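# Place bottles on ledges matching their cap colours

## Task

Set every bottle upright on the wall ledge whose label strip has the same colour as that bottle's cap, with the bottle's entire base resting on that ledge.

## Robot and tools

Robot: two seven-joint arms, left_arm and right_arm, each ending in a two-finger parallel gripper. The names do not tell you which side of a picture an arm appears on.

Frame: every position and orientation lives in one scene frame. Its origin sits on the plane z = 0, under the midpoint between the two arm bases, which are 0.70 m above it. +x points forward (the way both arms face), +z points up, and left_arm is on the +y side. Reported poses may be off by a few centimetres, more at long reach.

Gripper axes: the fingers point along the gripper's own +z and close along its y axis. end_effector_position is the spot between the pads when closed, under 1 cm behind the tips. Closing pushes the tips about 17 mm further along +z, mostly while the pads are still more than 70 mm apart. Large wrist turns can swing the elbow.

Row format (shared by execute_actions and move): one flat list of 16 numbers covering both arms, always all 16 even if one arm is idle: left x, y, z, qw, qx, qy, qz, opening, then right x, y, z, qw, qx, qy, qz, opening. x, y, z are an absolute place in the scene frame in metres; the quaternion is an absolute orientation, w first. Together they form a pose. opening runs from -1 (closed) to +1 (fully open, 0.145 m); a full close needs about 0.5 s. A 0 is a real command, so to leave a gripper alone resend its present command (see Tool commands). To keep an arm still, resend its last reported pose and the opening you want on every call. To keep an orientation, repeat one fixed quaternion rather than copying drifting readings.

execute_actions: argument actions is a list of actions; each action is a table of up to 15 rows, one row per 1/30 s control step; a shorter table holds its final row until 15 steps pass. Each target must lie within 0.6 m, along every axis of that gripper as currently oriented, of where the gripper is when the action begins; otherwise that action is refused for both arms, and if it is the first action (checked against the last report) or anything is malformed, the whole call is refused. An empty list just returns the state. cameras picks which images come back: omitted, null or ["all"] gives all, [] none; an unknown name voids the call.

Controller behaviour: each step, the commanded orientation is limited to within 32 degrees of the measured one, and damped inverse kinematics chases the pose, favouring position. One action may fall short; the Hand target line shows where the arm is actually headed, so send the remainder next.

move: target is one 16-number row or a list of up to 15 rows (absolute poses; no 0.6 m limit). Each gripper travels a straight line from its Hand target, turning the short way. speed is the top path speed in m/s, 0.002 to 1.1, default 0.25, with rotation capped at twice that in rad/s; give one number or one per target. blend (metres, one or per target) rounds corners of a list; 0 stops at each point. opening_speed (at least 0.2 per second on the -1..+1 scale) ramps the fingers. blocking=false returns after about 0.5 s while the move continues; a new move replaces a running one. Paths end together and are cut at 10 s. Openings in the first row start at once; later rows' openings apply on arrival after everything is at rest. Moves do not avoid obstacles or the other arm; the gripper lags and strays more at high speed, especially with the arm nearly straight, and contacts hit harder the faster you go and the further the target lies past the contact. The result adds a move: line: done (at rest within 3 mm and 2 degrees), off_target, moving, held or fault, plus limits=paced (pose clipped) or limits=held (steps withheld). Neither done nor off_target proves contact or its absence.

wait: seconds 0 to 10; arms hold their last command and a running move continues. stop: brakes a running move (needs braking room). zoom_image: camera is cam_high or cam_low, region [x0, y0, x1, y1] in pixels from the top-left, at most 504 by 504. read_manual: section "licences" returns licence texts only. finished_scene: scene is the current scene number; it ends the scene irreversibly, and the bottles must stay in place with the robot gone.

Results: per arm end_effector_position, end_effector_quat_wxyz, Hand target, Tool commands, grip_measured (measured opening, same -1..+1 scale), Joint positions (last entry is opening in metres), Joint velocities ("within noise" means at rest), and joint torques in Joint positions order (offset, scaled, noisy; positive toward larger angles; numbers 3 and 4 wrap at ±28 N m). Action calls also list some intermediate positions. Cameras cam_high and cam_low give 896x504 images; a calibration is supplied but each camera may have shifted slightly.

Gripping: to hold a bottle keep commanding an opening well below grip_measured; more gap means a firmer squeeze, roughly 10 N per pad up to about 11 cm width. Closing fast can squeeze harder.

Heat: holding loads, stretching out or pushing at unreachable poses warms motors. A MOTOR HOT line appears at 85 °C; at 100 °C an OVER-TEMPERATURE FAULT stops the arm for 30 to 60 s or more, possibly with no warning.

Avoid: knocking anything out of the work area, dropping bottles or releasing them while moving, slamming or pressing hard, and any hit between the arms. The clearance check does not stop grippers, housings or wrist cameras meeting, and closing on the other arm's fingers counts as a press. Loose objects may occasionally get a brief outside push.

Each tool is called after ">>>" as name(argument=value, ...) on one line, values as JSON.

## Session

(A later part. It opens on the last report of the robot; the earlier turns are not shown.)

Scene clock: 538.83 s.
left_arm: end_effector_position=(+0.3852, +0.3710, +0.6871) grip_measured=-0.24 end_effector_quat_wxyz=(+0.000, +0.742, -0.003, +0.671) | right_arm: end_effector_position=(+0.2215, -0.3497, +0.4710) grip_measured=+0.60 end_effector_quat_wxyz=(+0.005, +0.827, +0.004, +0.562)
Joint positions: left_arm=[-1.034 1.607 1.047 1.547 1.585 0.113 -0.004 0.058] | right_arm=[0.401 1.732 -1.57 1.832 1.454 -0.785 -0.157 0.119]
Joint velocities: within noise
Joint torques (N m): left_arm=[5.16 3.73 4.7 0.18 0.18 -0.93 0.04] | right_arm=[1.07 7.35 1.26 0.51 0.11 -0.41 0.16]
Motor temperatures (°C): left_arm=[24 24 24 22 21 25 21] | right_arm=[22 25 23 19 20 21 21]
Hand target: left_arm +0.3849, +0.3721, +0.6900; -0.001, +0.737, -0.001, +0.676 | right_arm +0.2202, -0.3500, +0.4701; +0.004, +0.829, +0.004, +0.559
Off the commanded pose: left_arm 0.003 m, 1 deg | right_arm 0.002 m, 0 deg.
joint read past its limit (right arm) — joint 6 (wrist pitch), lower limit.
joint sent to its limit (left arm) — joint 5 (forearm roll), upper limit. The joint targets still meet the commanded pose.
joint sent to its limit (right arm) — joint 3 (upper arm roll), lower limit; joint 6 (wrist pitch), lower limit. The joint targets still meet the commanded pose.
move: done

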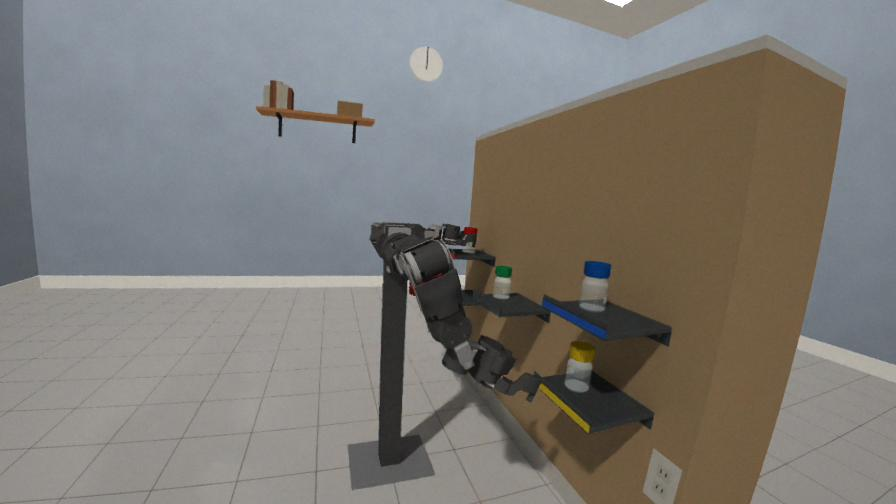

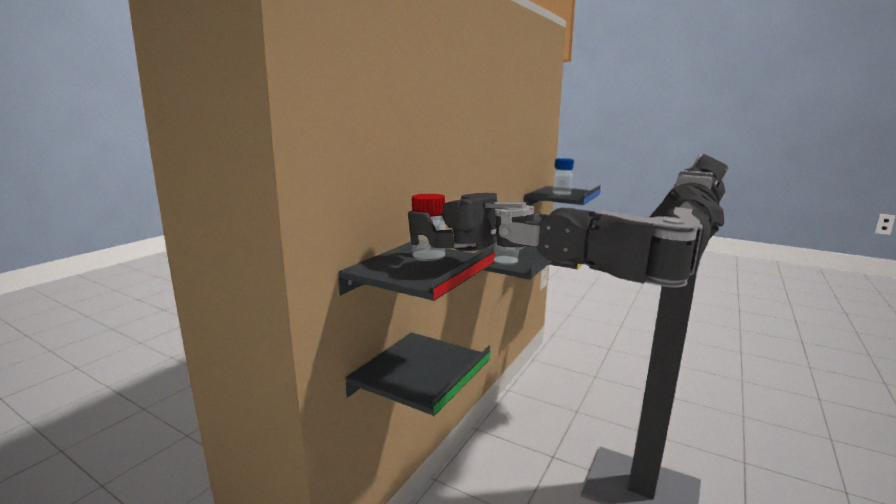

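Slowly lower.

>>> move(target=[[0.385,0.372,0.679,0,0.7373,0,0.6756,-0.6,0.22,-0.35,0.47,0.004,0.828,0.004,0.561,0.6]], speed=0.04)

>>> zoom_image(camera="cam_low", region=[330, 150, 530, 340])

Scene clock: 548.67 s.
left_arm: end_effector_position=(+0.3858, +0.3709, +0.6831) grip_measured=-0.24 end_effector_quat_wxyz=(+0.001, +0.733, -0.002, +0.681) | right_arm: end_effector_position=(+0.2215, -0.3497, +0.4710) grip_measured=+0.60 end_effector_quat_wxyz=(+0.005, +0.827, +0.004, +0.562)
Joint positions: left_arm=[-1.094 1.607 1.071 1.547 1.587 0.05 -0.004 0.058] | right_arm=[0.401 1.732 -1.57 1.832 1.454 -0.785 -0.157 0.119]
Joint velocities: within noise
Joint torques (N m): left_arm=[3.81 3.15 3.58 0.4 0.13 -0.44 0.03] | right_arm=[1.12 7.16 1.21 0.43 0.13 -0.41 0.18]
Motor temperatures (°C): left_arm=[25 23 25 22 21 25 21] | right_arm=[22 25 23 19 20 21 21]
Hand target: left_arm +0.3849, +0.3720, +0.6790; +0.000, +0.737, +0.000, +0.676 | right_arm +0.2202, -0.3500, +0.4701; +0.004, +0.829, +0.004, +0.559
Off the commanded pose: left_arm 0.004 m, 1 deg | right_arm 0.002 m, 0 deg.
joint read past its limit (left arm) — joint 5 (forearm roll), upper limit.
joint read past its limit (right arm) — joint 6 (wrist pitch), lower limit.
joint sent to its limit (left arm) — joint 5 (forearm roll), upper limit. The joint targets still meet the commanded pose.
joint sent to its limit (right arm) — joint 3 (upper arm roll), lower limit; joint 6 (wrist pitch), lower limit. The joint targets still meet the commanded pose.
move: off_target (left_arm)

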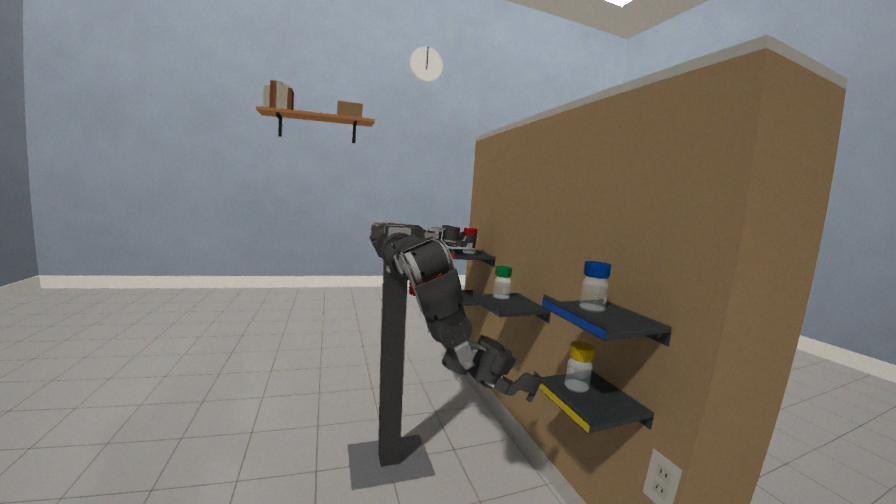

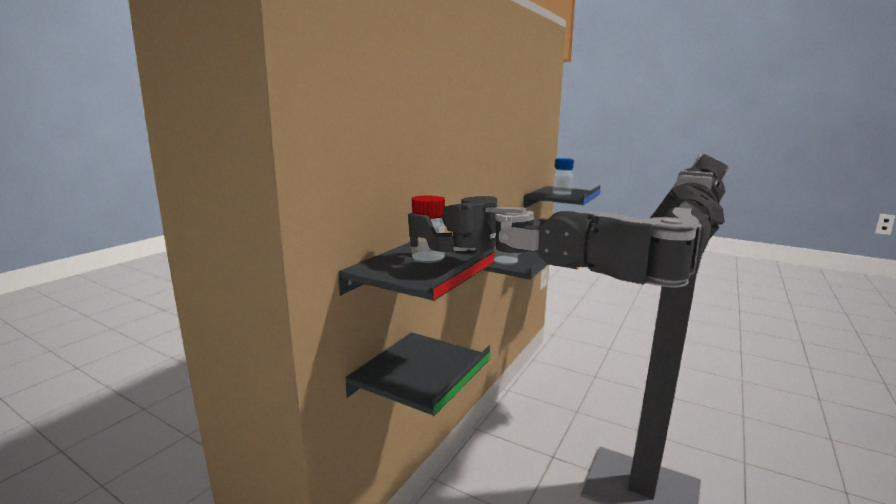

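Scaled by 2.520 from the camera's 896x504 image, which has a finer 1280x720 frame.

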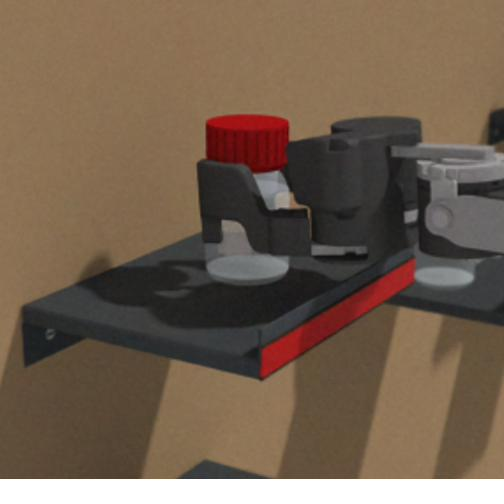

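>>> move(target=[[0.385,0.371,0.686,0,0.7373,0,0.6756,-0.6,0.22,-0.35,0.47,0.004,0.828,0.004,0.561,0.6],[0.385,0.371,0.686,0,0.7373,0,0.6756,0.7,0.22,-0.35,0.47,0.004,0.828,0.004,0.561,0.6],[0.315,0.371,0.687,0,0.7373,0,0.6756,0.7,0.22,-0.35,0.47,0.004,0.828,0.004,0.561,0.6]], speed=[0.05,0.05,0.06], opening_speed=0.8)

>>> zoom_image(camera="cam_low", region=[330, 150, 530, 340])

Scene clock: 570.47 s.
left_arm: end_effector_position=(+0.3152, +0.3718, +0.6876) grip_measured=+0.70 end_effector_quat_wxyz=(-0.001, +0.736, +0.002, +0.677) | right_arm: end_effector_position=(+0.2215, -0.3497, +0.4710) grip_measured=+0.60 end_effector_quat_wxyz=(+0.005, +0.827, +0.004, +0.562)
Joint positions: left_arm=[-1.05 1.252 1.219 1.831 1.453 0.265 0.036 0.125] | right_arm=[0.401 1.732 -1.57 1.832 1.454 -0.785 -0.157 0.119]
Joint velocities: within noise
Joint torques (N m): left_arm=[2.49 3.89 3.62 1.06 0.11 -0.51 0.23] | right_arm=[1.25 7.32 1.25 0.54 0.08 -0.41 0.16]
Motor temperatures (°C): left_arm=[24 23 26 21 21 25 21] | right_arm=[22 25 23 19 20 21 21]
Hand target: left_arm +0.3150, +0.3710, +0.6871; +0.000, +0.737, +0.000, +0.676 | right_arm +0.2202, -0.3500, +0.4701; +0.004, +0.829, +0.004, +0.559
Off the commanded pose: left_arm 0.001 m, 0 deg | right_arm 0.002 m, 0 deg.
joint read past its limit (right arm) — joint 6 (wrist pitch), lower limit.
joint sent to its limit (right arm) — joint 3 (upper arm roll), lower limit; joint 6 (wrist pitch), lower limit. The joint targets still meet the commanded pose.
move: done

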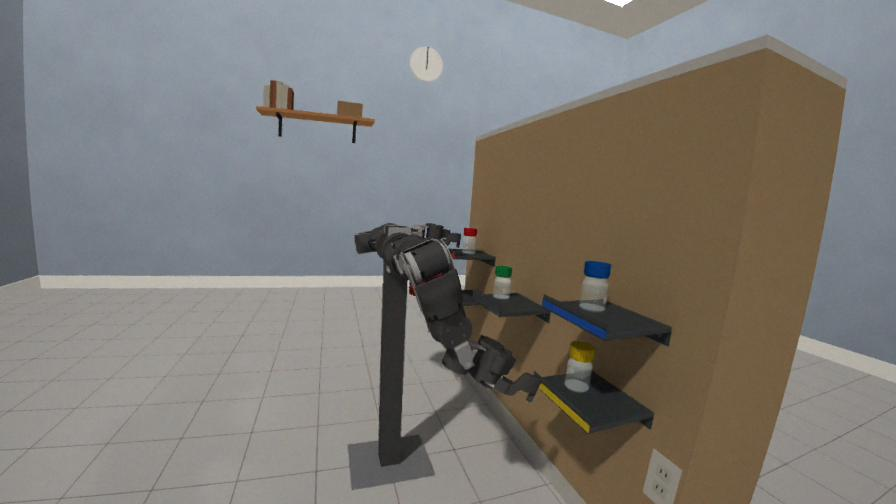

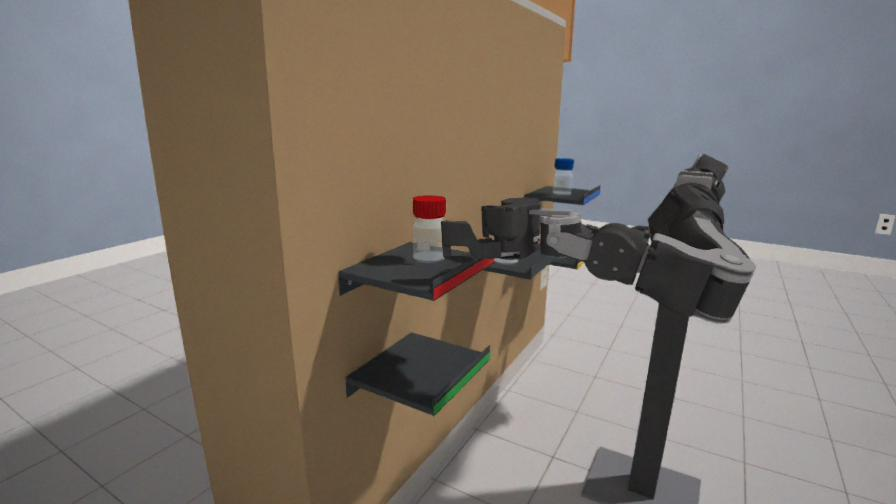

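Scaled by 2.520 from the camera's 896x504 image, which has a finer 1280x720 frame.

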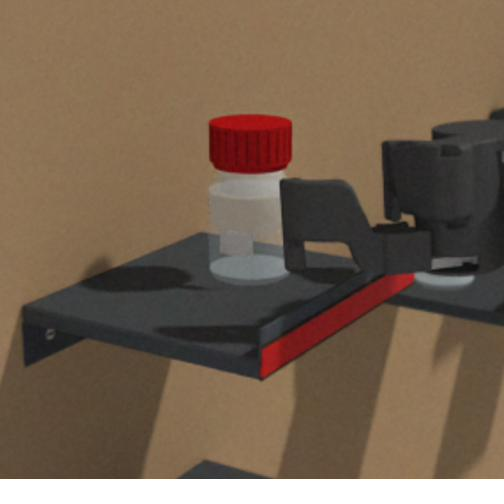

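>>> move(target=[[0.25,0.34,0.69,0,0.7373,0,0.6756,0.7,0.22,-0.35,0.47,0.004,0.828,0.004,0.561,0.6],[0.24,0.19,0.67,0,0.7373,0,0.6756,0.7,0.22,-0.35,0.47,0.004,0.828,0.004,0.561,0.6],[0.27,0.09,0.70,0.0882,0.731,-0.0962,0.6698,0.7,0.22,-0.35,0.47,0.004,0.828,0.004,0.561,0.6],[0.377,0.05,0.71,0.0882,0.731,-0.0962,0.6698,0.7,0.22,-0.35,0.47,0.004,0.828,0.004,0.561,0.6]], speed=0.18, blend=0.02)

>>> zoom_image(camera="cam_low", region=[440, 130, 600, 290])

>>> zoom_image(camera="cam_high", region=[430, 210, 570, 330])

Scene clock: 583.07 s.
left_arm: end_effector_position=(+0.3515, +0.0779, +0.7111) grip_measured=+0.70 end_effector_quat_wxyz=(+0.222, +0.656, -0.264, +0.671) | right_arm: end_effector_position=(+0.2215, -0.3497, +0.4710) grip_measured=+0.60 end_effector_quat_wxyz=(+0.005, +0.827, +0.004, +0.562)
Joint positions: left_arm=[-1.407 2.011 1.453 2.034 1.584 0.009 -0.196 0.125] | right_arm=[0.401 1.732 -1.57 1.832 1.454 -0.785 -0.157 0.119]
Joint velocities: within noise
Joint torques (N m): left_arm=[6.13 0.83 3.62 -0.03 0.11 -0.52 0.19] | right_arm=[1.15 7.37 1.25 0.54 0.08 -0.42 0.19]
Motor temperatures (°C): left_arm=[24 23 26 21 21 25 21] | right_arm=[21 26 23 19 20 21 21]
Hand target: left_arm +0.3509, +0.0771, +0.7102; +0.225, +0.657, -0.266, +0.669 | right_arm +0.2202, -0.3500, +0.4701; +0.004, +0.829, +0.004, +0.559
Off the commanded pose: left_arm 0.038 m, 26 deg | right_arm 0.002 m, 0 deg.
joint read past its limit (right arm) — joint 6 (wrist pitch), lower limit.
joint sent to its limit (left arm) — joint 1 (shoulder pitch), lower limit; joint 2 (shoulder roll), upper limit; joint 5 (forearm roll), upper limit. The joint targets are off in position and orientation.
joint sent to its limit (right arm) — joint 3 (upper arm roll), lower limit; joint 6 (wrist pitch), lower limit. The joint targets still meet the commanded pose.
move: off_target (left_arm)

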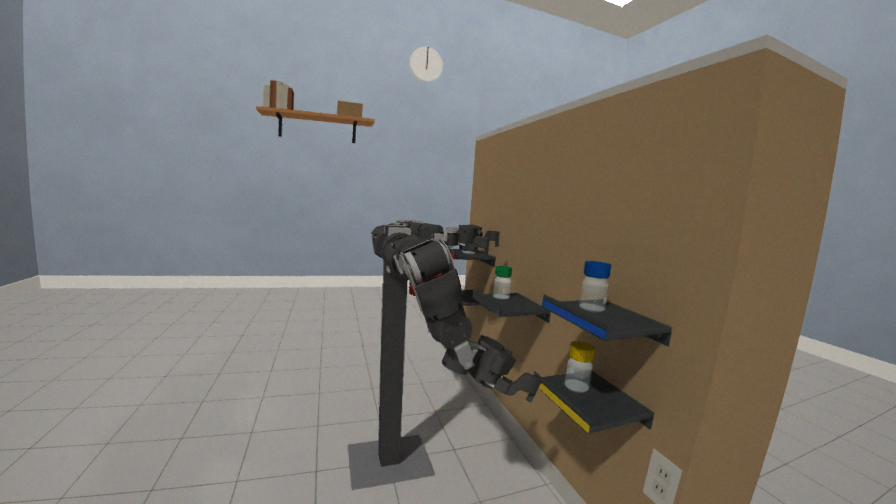

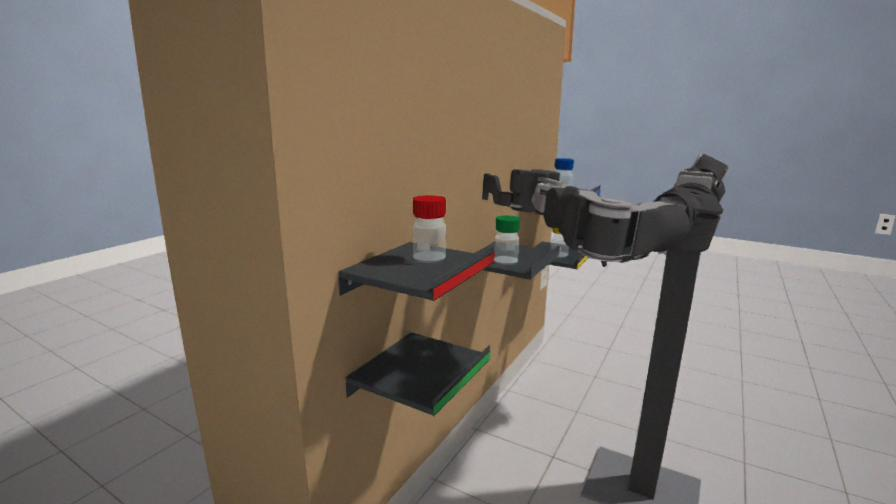

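Scaled by 3.150 from the camera's 896x504 image, which has a finer 1280x720 frame.

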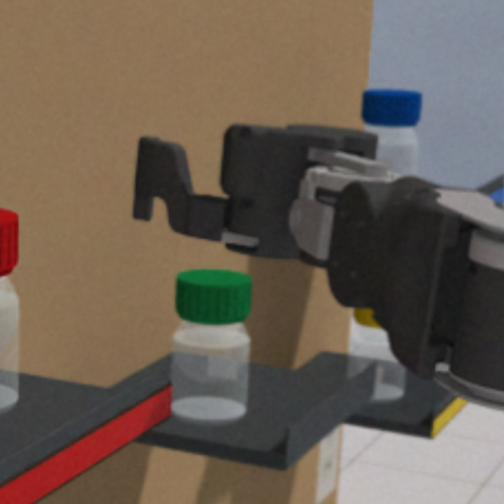

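Scaled by 3.600 from the camera's 896x504 image, which has a finer 1280x720 frame.

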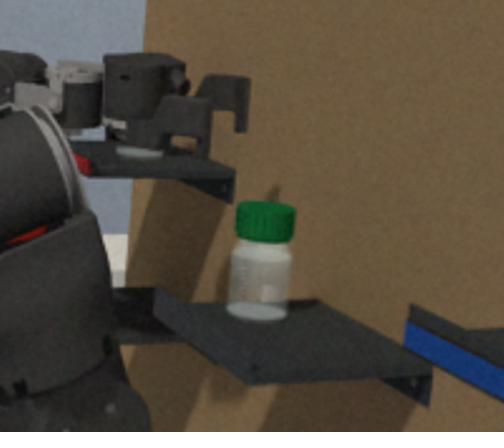

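>>> move(target=[[0.26,0.21,0.71,0,0.7373,0,0.6756,0.7,0.22,-0.35,0.47,0.004,0.828,0.004,0.561,0.6],[0.24,0.18,0.62,0,0.7373,0,0.6756,0.7,0.22,-0.35,0.47,0.004,0.828,0.004,0.561,0.6],[0.25,0.09,0.64,0.06,0.808,-0.125,0.573,0.7,0.22,-0.35,0.47,0.004,0.828,0.004,0.561,0.6],[0.30,0.0,0.70,0.1196,0.7898,-0.2119,0.5625,0.7,0.22,-0.35,0.47,0.004,0.828,0.004,0.561,0.6]], speed=0.16, blend=0.005)

Scene clock: 601.70 s.
left_arm: end_effector_position=(+0.2842, +0.0275, +0.7020) grip_measured=+0.70 end_effector_quat_wxyz=(+0.282, +0.635, -0.356, +0.625) | right_arm: end_effector_position=(+0.2215, -0.3497, +0.4710) grip_measured=+0.60 end_effector_quat_wxyz=(+0.005, +0.827, +0.004, +0.562)
Joint positions: left_arm=[-1.407 2.01 1.479 2.25 1.584 0.075 -0.174 0.125] | right_arm=[0.401 1.732 -1.57 1.832 1.454 -0.785 -0.157 0.119]
Joint velocities: within noise
Joint torques (N m): left_arm=[5.21 0.78 2.59 -0.39 0.11 -0.69 0.19] | right_arm=[1.28 7.37 1.22 0.57 0.1 -0.39 0.17]
Motor temperatures (°C): left_arm=[24 22 26 21 21 25 21] | right_arm=[21 26 23 19 20 21 21]
Hand target: left_arm +0.2838, +0.0271, +0.7011; +0.285, +0.635, -0.357, +0.623 | right_arm +0.2202, -0.3500, +0.4701; +0.004, +0.829, +0.004, +0.559
Off the commanded pose: left_arm 0.032 m, 32 deg | right_arm 0.002 m, 0 deg.
joint read past its limit (right arm) — joint 6 (wrist pitch), lower limit.
joint sent to its limit (left arm) — joint 1 (shoulder pitch), lower limit; joint 2 (shoulder roll), upper limit; joint 5 (forearm roll), upper limit. The joint targets are off in position and orientation.
joint sent to its limit (right arm) — joint 3 (upper arm roll), lower limit; joint 6 (wrist pitch), lower limit. The joint targets still meet the commanded pose.
move: off_target (left_arm); limits=paced

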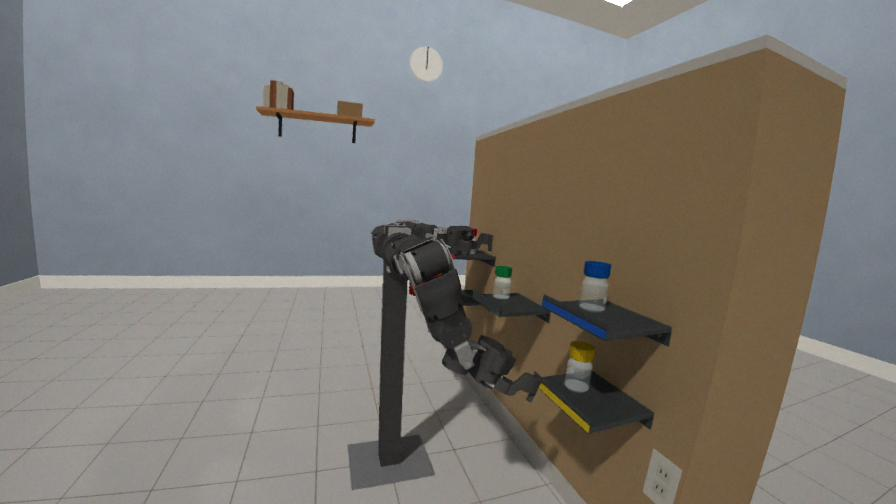

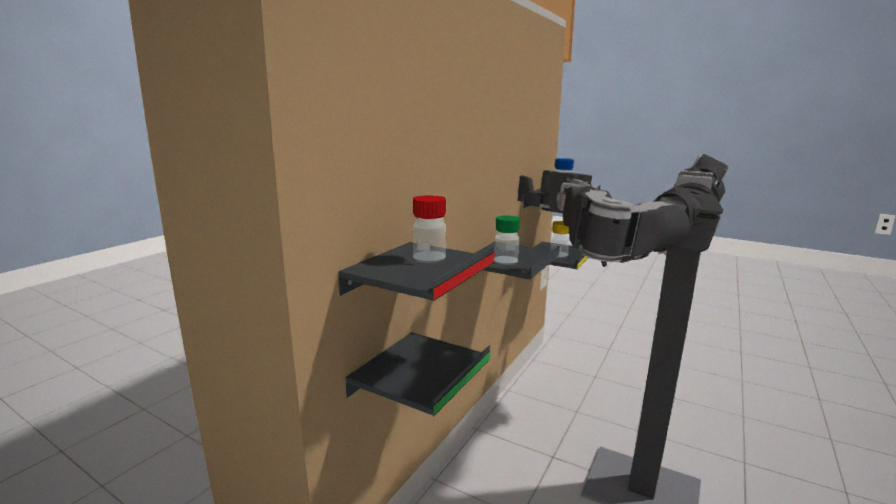

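>>> move(target=[[0.25,0.21,0.68,0,0.7373,0,0.6756,0.7,0.22,-0.35,0.47,0.004,0.828,0.004,0.561,0.6],[0.25,0.30,0.57,0,0.7373,0,0.6756,0.7,0.22,-0.35,0.47,0.004,0.828,0.004,0.561,0.6],[0.24,0.27,0.47,0,0.7373,0,0.6756,0.7,0.22,-0.35,0.47,0.004,0.828,0.004,0.561,0.6],[0.25,0.15,0.47,0,0.7373,0,0.6756,0.7,0.22,-0.35,0.47,0.004,0.828,0.004,0.561,0.6]], speed=0.18, blend=0.005)

Scene clock: 630.93 s.
left_arm: end_effector_position=(+0.2502, +0.1489, +0.4703) grip_measured=+0.70 end_effector_quat_wxyz=(+0.003, +0.736, -0.001, +0.676) | right_arm: end_effector_position=(+0.2215, -0.3497, +0.4710) grip_measured=+0.60 end_effector_quat_wxyz=(+0.005, +0.827, +0.004, +0.562)
Joint positions: left_arm=[-0.435 0.626 -0.509 2.031 0.326 -0.173 -0.667 0.125] | right_arm=[0.401 1.732 -1.57 1.832 1.454 -0.785 -0.157 0.119]
Joint velocities: within noise
Joint torques (N m): left_arm=[0.86 2.02 0.94 5.39 -0.24 -0.44 -0.02] | right_arm=[1.23 7.4 1.26 0.43 0.1 -0.4 0.19]
Motor temperatures (°C): left_arm=[24 22 26 21 21 25 21] | right_arm=[21 26 23 19 20 21 21]
Hand target: left_arm +0.2500, +0.1500, +0.4700; +0.000, +0.737, +0.000, +0.676 | right_arm +0.2202, -0.3500, +0.4701; +0.004, +0.829, +0.004, +0.559
Off the commanded pose: left_arm 0.001 m, 0 deg | right_arm 0.002 m, 0 deg.
joint read past its limit (right arm) — joint 6 (wrist pitch), lower limit.
joint sent to its limit (right arm) — joint 3 (upper arm roll), lower limit; joint 6 (wrist pitch), lower limit. The joint targets still meet the commanded pose.
move: done

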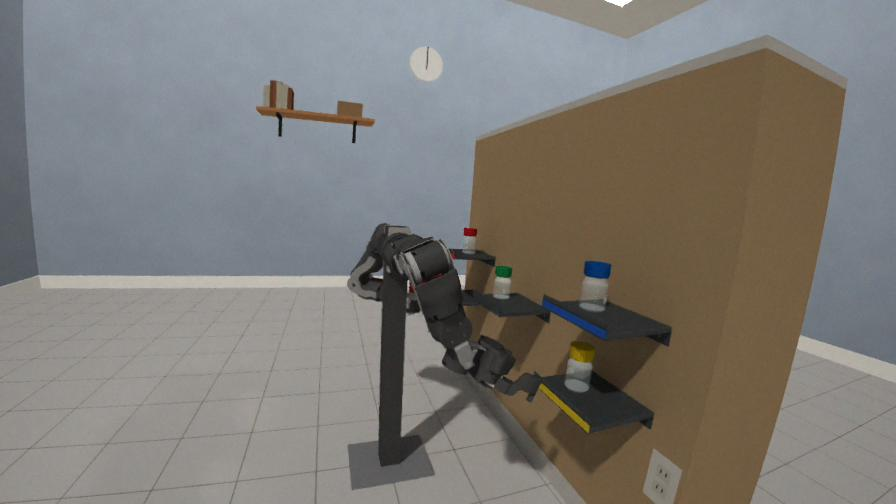

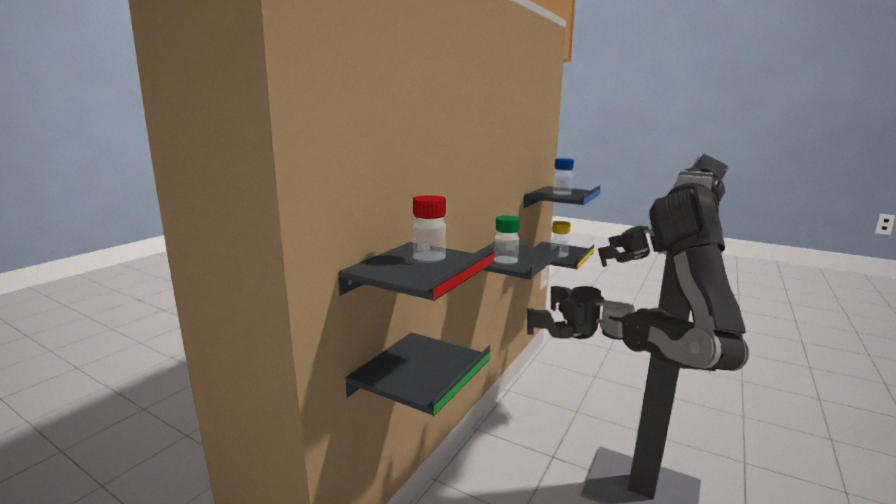

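>>> move(target=[[0.265,0.10,0.60,0.0882,0.731,-0.0962,0.6698,0.7,0.22,-0.35,0.47,0.004,0.828,0.004,0.561,0.6],[0.31,0.065,0.595,0.0882,0.731,-0.0962,0.6698,0.7,0.22,-0.35,0.47,0.004,0.828,0.004,0.561,0.6]], speed=0.15, blend=0.005)

>>> zoom_image(camera="cam_low", region=[440, 170, 600, 300])

>>> zoom_image(camera="cam_high", region=[430, 210, 570, 330])

Scene clock: 647.83 s.
left_arm: end_effector_position=(+0.3099, +0.0644, +0.5977) grip_measured=+0.70 end_effector_quat_wxyz=(+0.092, +0.728, -0.096, +0.673) | right_arm: end_effector_position=(+0.2215, -0.3497, +0.4710) grip_measured=+0.60 end_effector_quat_wxyz=(+0.005, +0.827, +0.004, +0.562)
Joint positions: left_arm=[0.198 0.495 -0.621 2.283 0.657 0.56 -0.683 0.125] | right_arm=[0.401 1.732 -1.57 1.832 1.454 -0.785 -0.157 0.119]
Joint velocities: within noise
Joint torques (N m): left_arm=[3.81 0.8 0.76 3.56 -0.18 -0.42 -0.03] | right_arm=[1.2 7.32 1.21 0.49 0.11 -0.41 0.16]
Motor temperatures (°C): left_arm=[23 22 25 22 21 25 21] | right_arm=[21 26 23 19 20 21 21]
Hand target: left_arm +0.3100, +0.0650, +0.5950; +0.088, +0.731, -0.096, +0.670 | right_arm +0.2202, -0.3500, +0.4701; +0.004, +0.829, +0.004, +0.559
Off the commanded pose: left_arm 0.003 m, 1 deg | right_arm 0.002 m, 0 deg.
joint read past its limit (right arm) — joint 6 (wrist pitch), lower limit.
joint sent to its limit (right arm) — joint 3 (upper arm roll), lower limit; joint 6 (wrist pitch), lower limit. The joint targets still meet the commanded pose.
move: done

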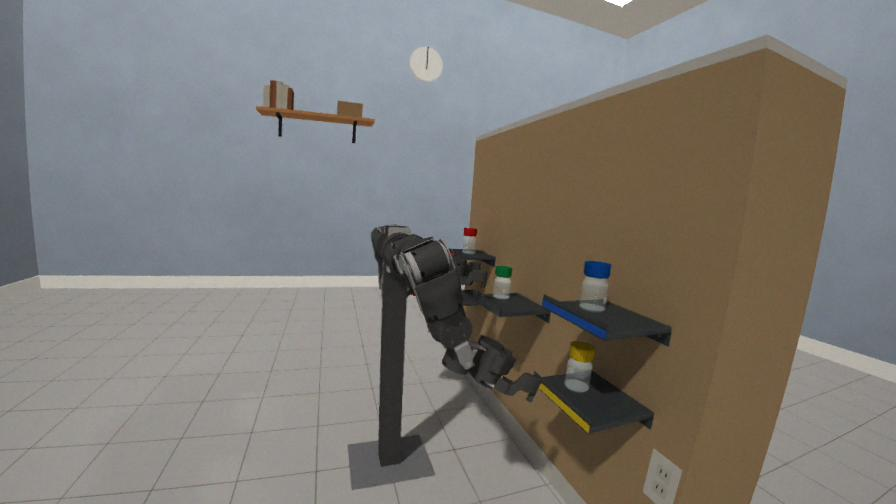

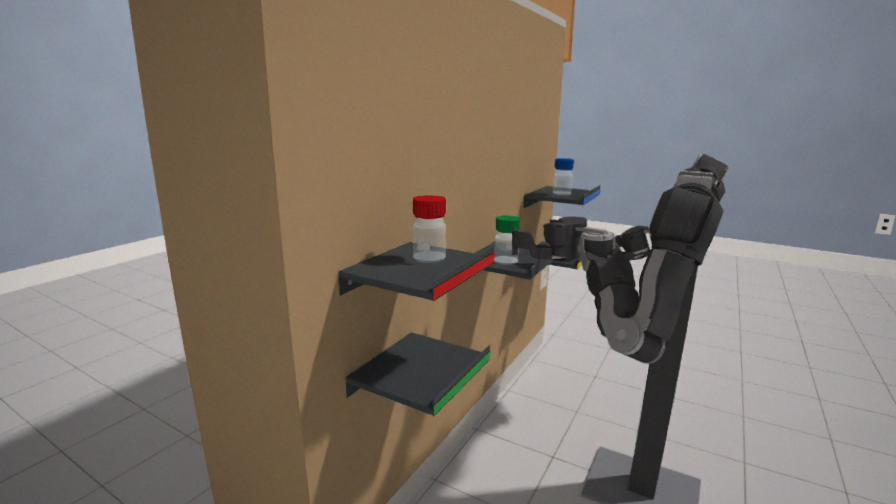

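Scaled by 3.150 from the camera's 896x504 image, which has a finer 1280x720 frame.

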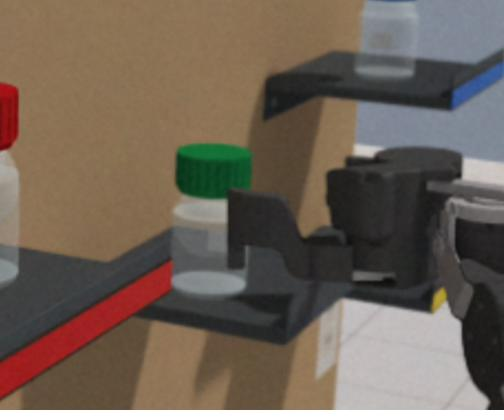

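Scaled by 3.600 from the camera's 896x504 image, which has a finer 1280x720 frame.

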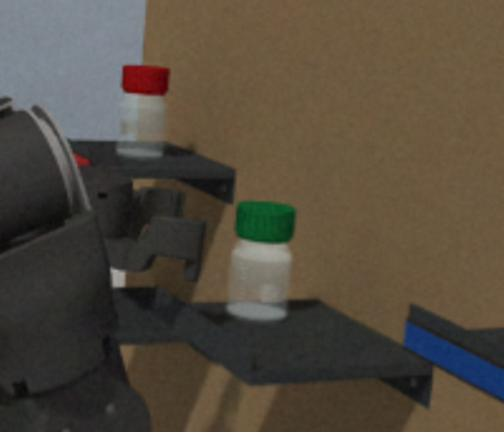

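>>> move(target=[[0.372,0.038,0.59,0.0882,0.731,-0.0962,0.6698,0.7,0.22,-0.35,0.47,0.004,0.828,0.004,0.561,0.6]], speed=0.1)

>>> zoom_image(camera="cam_low", region=[460, 190, 560, 290])

>>> zoom_image(camera="cam_high", region=[450, 240, 550, 330])

Scene clock: 666.87 s.
left_arm: end_effector_position=(+0.3723, +0.0393, +0.5920) grip_measured=+0.70 end_effector_quat_wxyz=(+0.087, +0.730, -0.094, +0.672) | right_arm: end_effector_position=(+0.2215, -0.3497, +0.4710) grip_measured=+0.60 end_effector_quat_wxyz=(+0.005, +0.827, +0.004, +0.562)
Joint positions: left_arm=[0.443 0.341 -0.686 1.951 0.655 0.529 -0.631 0.125] | right_arm=[0.401 1.732 -1.57 1.832 1.454 -0.785 -0.157 0.119]
Joint velocities: within noise
Joint torques (N m): left_arm=[6.45 -0.07 0.77 3.6 -0.13 -0.6 0.22] | right_arm=[1.15 7.35 1.24 0.65 0.08 -0.41 0.15]
Motor temperatures (°C): left_arm=[24 22 24 22 21 25 21] | right_arm=[21 26 22 19 20 21 21]
Hand target: left_arm +0.3720, +0.0380, +0.5900; +0.088, +0.731, -0.096, +0.670 | right_arm +0.2202, -0.3500, +0.4701; +0.004, +0.829, +0.004, +0.559
Off the commanded pose: left_arm 0.002 m, 0 deg | right_arm 0.002 m, 0 deg.
joint read past its limit (right arm) — joint 6 (wrist pitch), lower limit.
joint sent to its limit (right arm) — joint 3 (upper arm roll), lower limit; joint 6 (wrist pitch), lower limit. The joint targets still meet the commanded pose.
move: done

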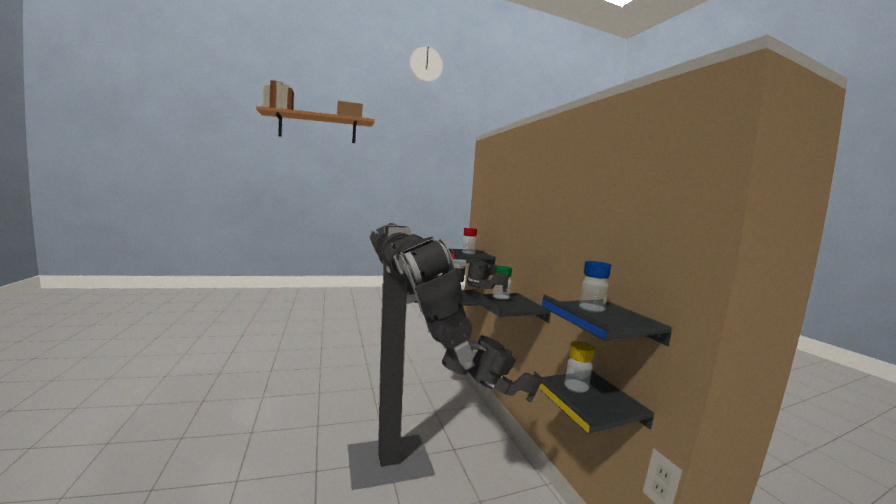

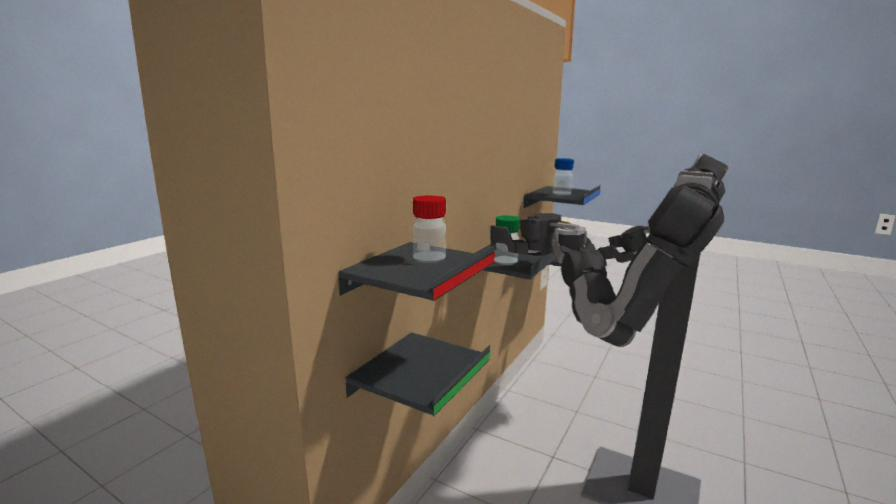

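Scaled by 5.040 from the camera's 896x504 image, which has a finer 1280x720 frame.

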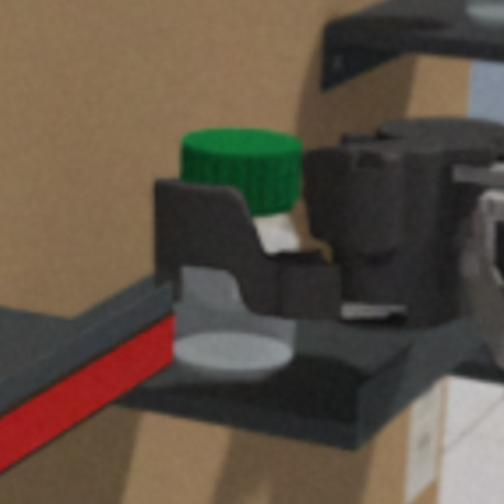

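Scaled by 5.040 from the camera's 896x504 image, which has a finer 1280x720 frame.

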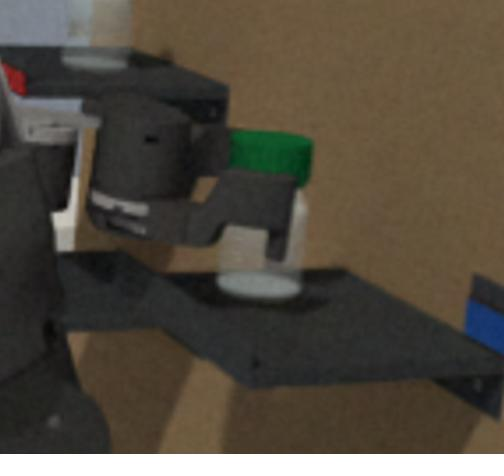

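>>> move(target=[[0.379,0.03,0.588,0.0882,0.731,-0.0962,0.6698,0.7,0.22,-0.35,0.47,0.004,0.828,0.004,0.561,0.6],[0.379,0.03,0.588,0.0882,0.731,-0.0962,0.6698,-0.6,0.22,-0.35,0.47,0.004,0.828,0.004,0.561,0.6]], speed=0.06, opening_speed=1)

>>> zoom_image(camera="cam_low", region=[460, 190, 560, 290])

>>> zoom_image(camera="cam_high", region=[450, 240, 550, 330])

Scene clock: 678.47 s.
left_arm: end_effector_position=(+0.3789, +0.0311, +0.5899) grip_measured=-0.27 end_effector_quat_wxyz=(+0.087, +0.729, -0.094, +0.672) | right_arm: end_effector_position=(+0.2215, -0.3497, +0.4710) grip_measured=+0.60 end_effector_quat_wxyz=(+0.005, +0.827, +0.004, +0.562)
Joint positions: left_arm=[0.47 0.309 -0.708 1.9 0.643 0.514 -0.631 0.055] | right_arm=[0.401 1.732 -1.57 1.832 1.454 -0.785 -0.157 0.119]
Joint velocities: within noise
Joint torques (N m): left_arm=[7 -0.57 0.98 3.36 -0.11 -0.57 0.19] | right_arm=[1.17 7.27 1.24 0.47 0.1 -0.41 0.19]
Motor temperatures (°C): left_arm=[25 22 24 22 21 25 21] | right_arm=[21 26 22 19 20 21 21]
Hand target: left_arm +0.3790, +0.0300, +0.5880; +0.088, +0.731, -0.096, +0.670 | right_arm +0.2202, -0.3500, +0.4701; +0.004, +0.829, +0.004, +0.559
Off the commanded pose: left_arm 0.002 m, 0 deg | right_arm 0.002 m, 0 deg.
joint read past its limit (right arm) — joint 6 (wrist pitch), lower limit.
joint sent to its limit (right arm) — joint 3 (upper arm roll), lower limit; joint 6 (wrist pitch), lower limit. The joint targets still meet the commanded pose.
move: done

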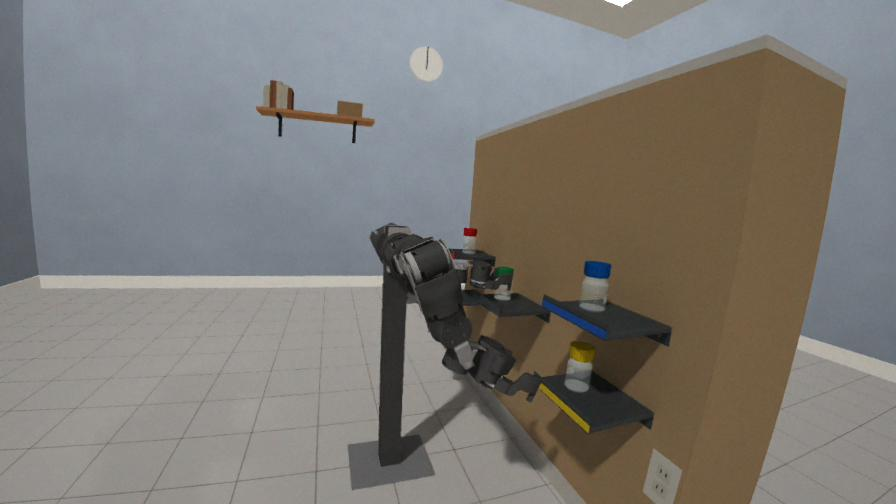

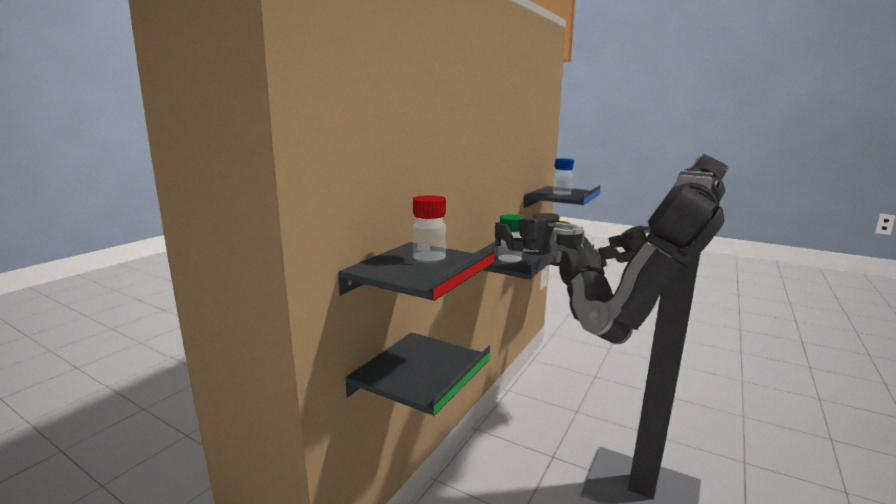

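Scaled by 5.040 from the camera's 896x504 image, which has a finer 1280x720 frame.

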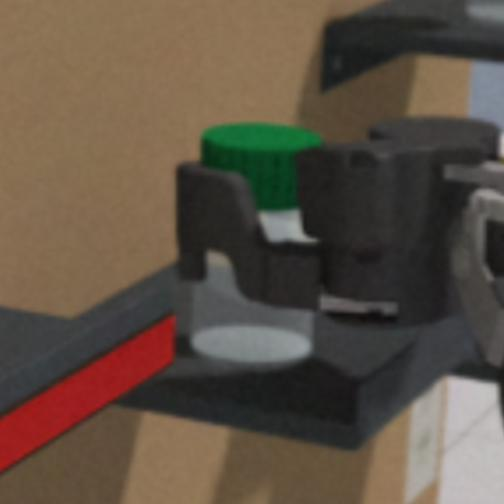

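Scaled by 5.040 from the camera's 896x504 image, which has a finer 1280x720 frame.

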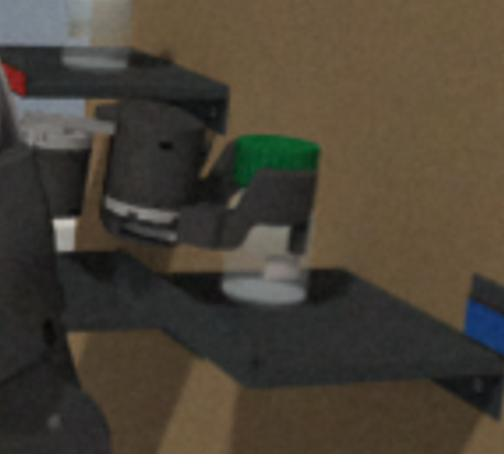

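>>> move(target=[[0.375,0.035,0.64,0.0882,0.731,-0.0962,0.6698,-0.6,0.22,-0.35,0.47,0.004,0.828,0.004,0.561,0.6],[0.265,0.10,0.63,0.0882,0.731,-0.0962,0.6698,-0.6,0.22,-0.35,0.47,0.004,0.828,0.004,0.561,0.6],[0.242,0.2,0.53,0,0.7373,0,0.6756,-0.6,0.22,-0.35,0.47,0.004,0.828,0.004,0.561,0.6],[0.242,0.355,0.525,0,0.7373,0,0.6756,-0.6,0.22,-0.35,0.47,0.004,0.828,0.004,0.561,0.6]], speed=0.15, blend=0.01)

>>> zoom_image(camera="cam_low", region=[330, 230, 570, 420])

Scene clock: 697.60 s.
left_arm: end_effector_position=(+0.2411, +0.3561, +0.5223) grip_measured=-0.29 end_effector_quat_wxyz=(-0.002, +0.741, +0.001, +0.671) | right_arm: end_effector_position=(+0.2215, -0.3497, +0.4710) grip_measured=+0.60 end_effector_quat_wxyz=(+0.005, +0.827, +0.004, +0.562)
Joint positions: left_arm=[-1.077 0.95 0.569 1.817 1.096 -0.369 0.108 0.054] | right_arm=[0.401 1.732 -1.57 1.832 1.454 -0.785 -0.157 0.119]
Joint velocities: within noise
Joint torques (N m): left_arm=[1.07 3.26 3.03 3.06 0.24 -0.85 0.23] | right_arm=[1.15 7.21 1.22 0.47 0.1 -0.41 0.18]
Motor temperatures (°C): left_arm=[25 22 24 22 21 25 21] | right_arm=[21 27 22 19 20 21 21]
Hand target: left_arm +0.2420, +0.3551, +0.5250; +0.000, +0.737, +0.000, +0.676 | right_arm +0.2202, -0.3500, +0.4701; +0.004, +0.829, +0.004, +0.559
Off the commanded pose: left_arm 0.003 m, 1 deg | right_arm 0.002 m, 0 deg.
joint read past its limit (right arm) — joint 6 (wrist pitch), lower limit.
joint sent to its limit (right arm) — joint 3 (upper arm roll), lower limit; joint 6 (wrist pitch), lower limit. The joint targets still meet the commanded pose.
move: done

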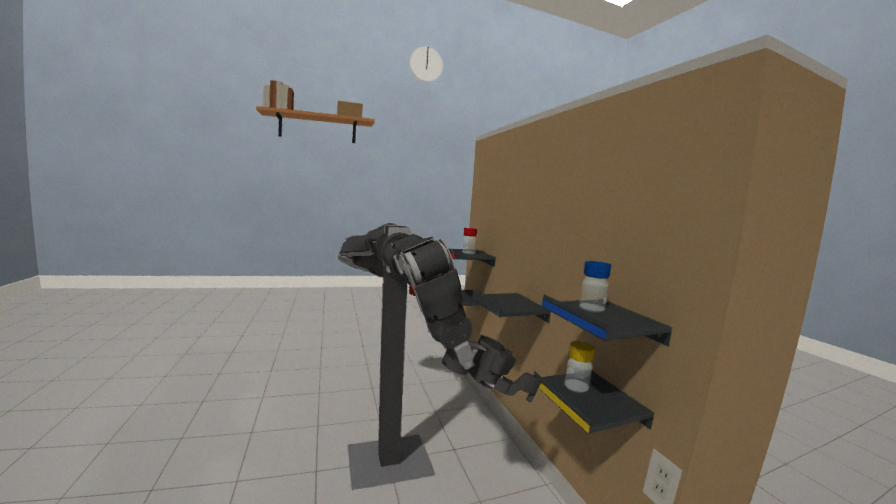

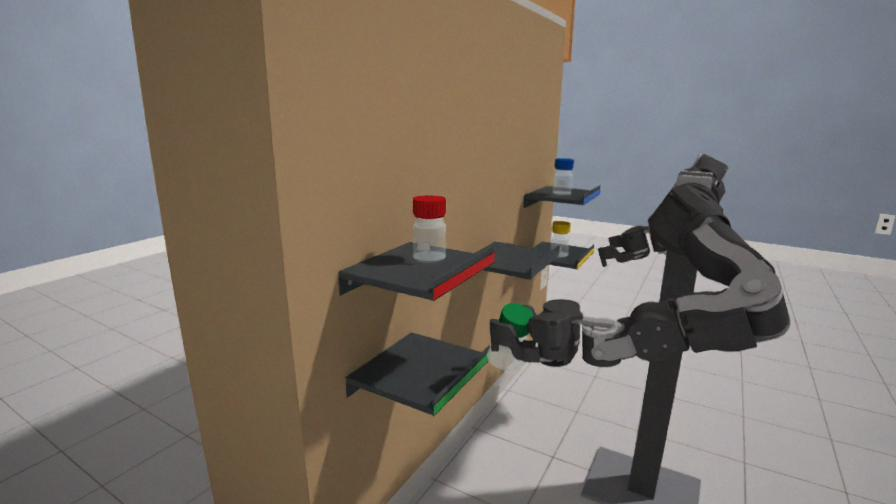

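Scaled by 2.100 from the camera's 896x504 image, which has a finer 1280x720 frame.

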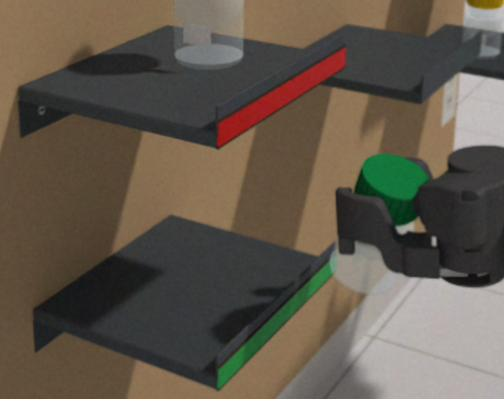

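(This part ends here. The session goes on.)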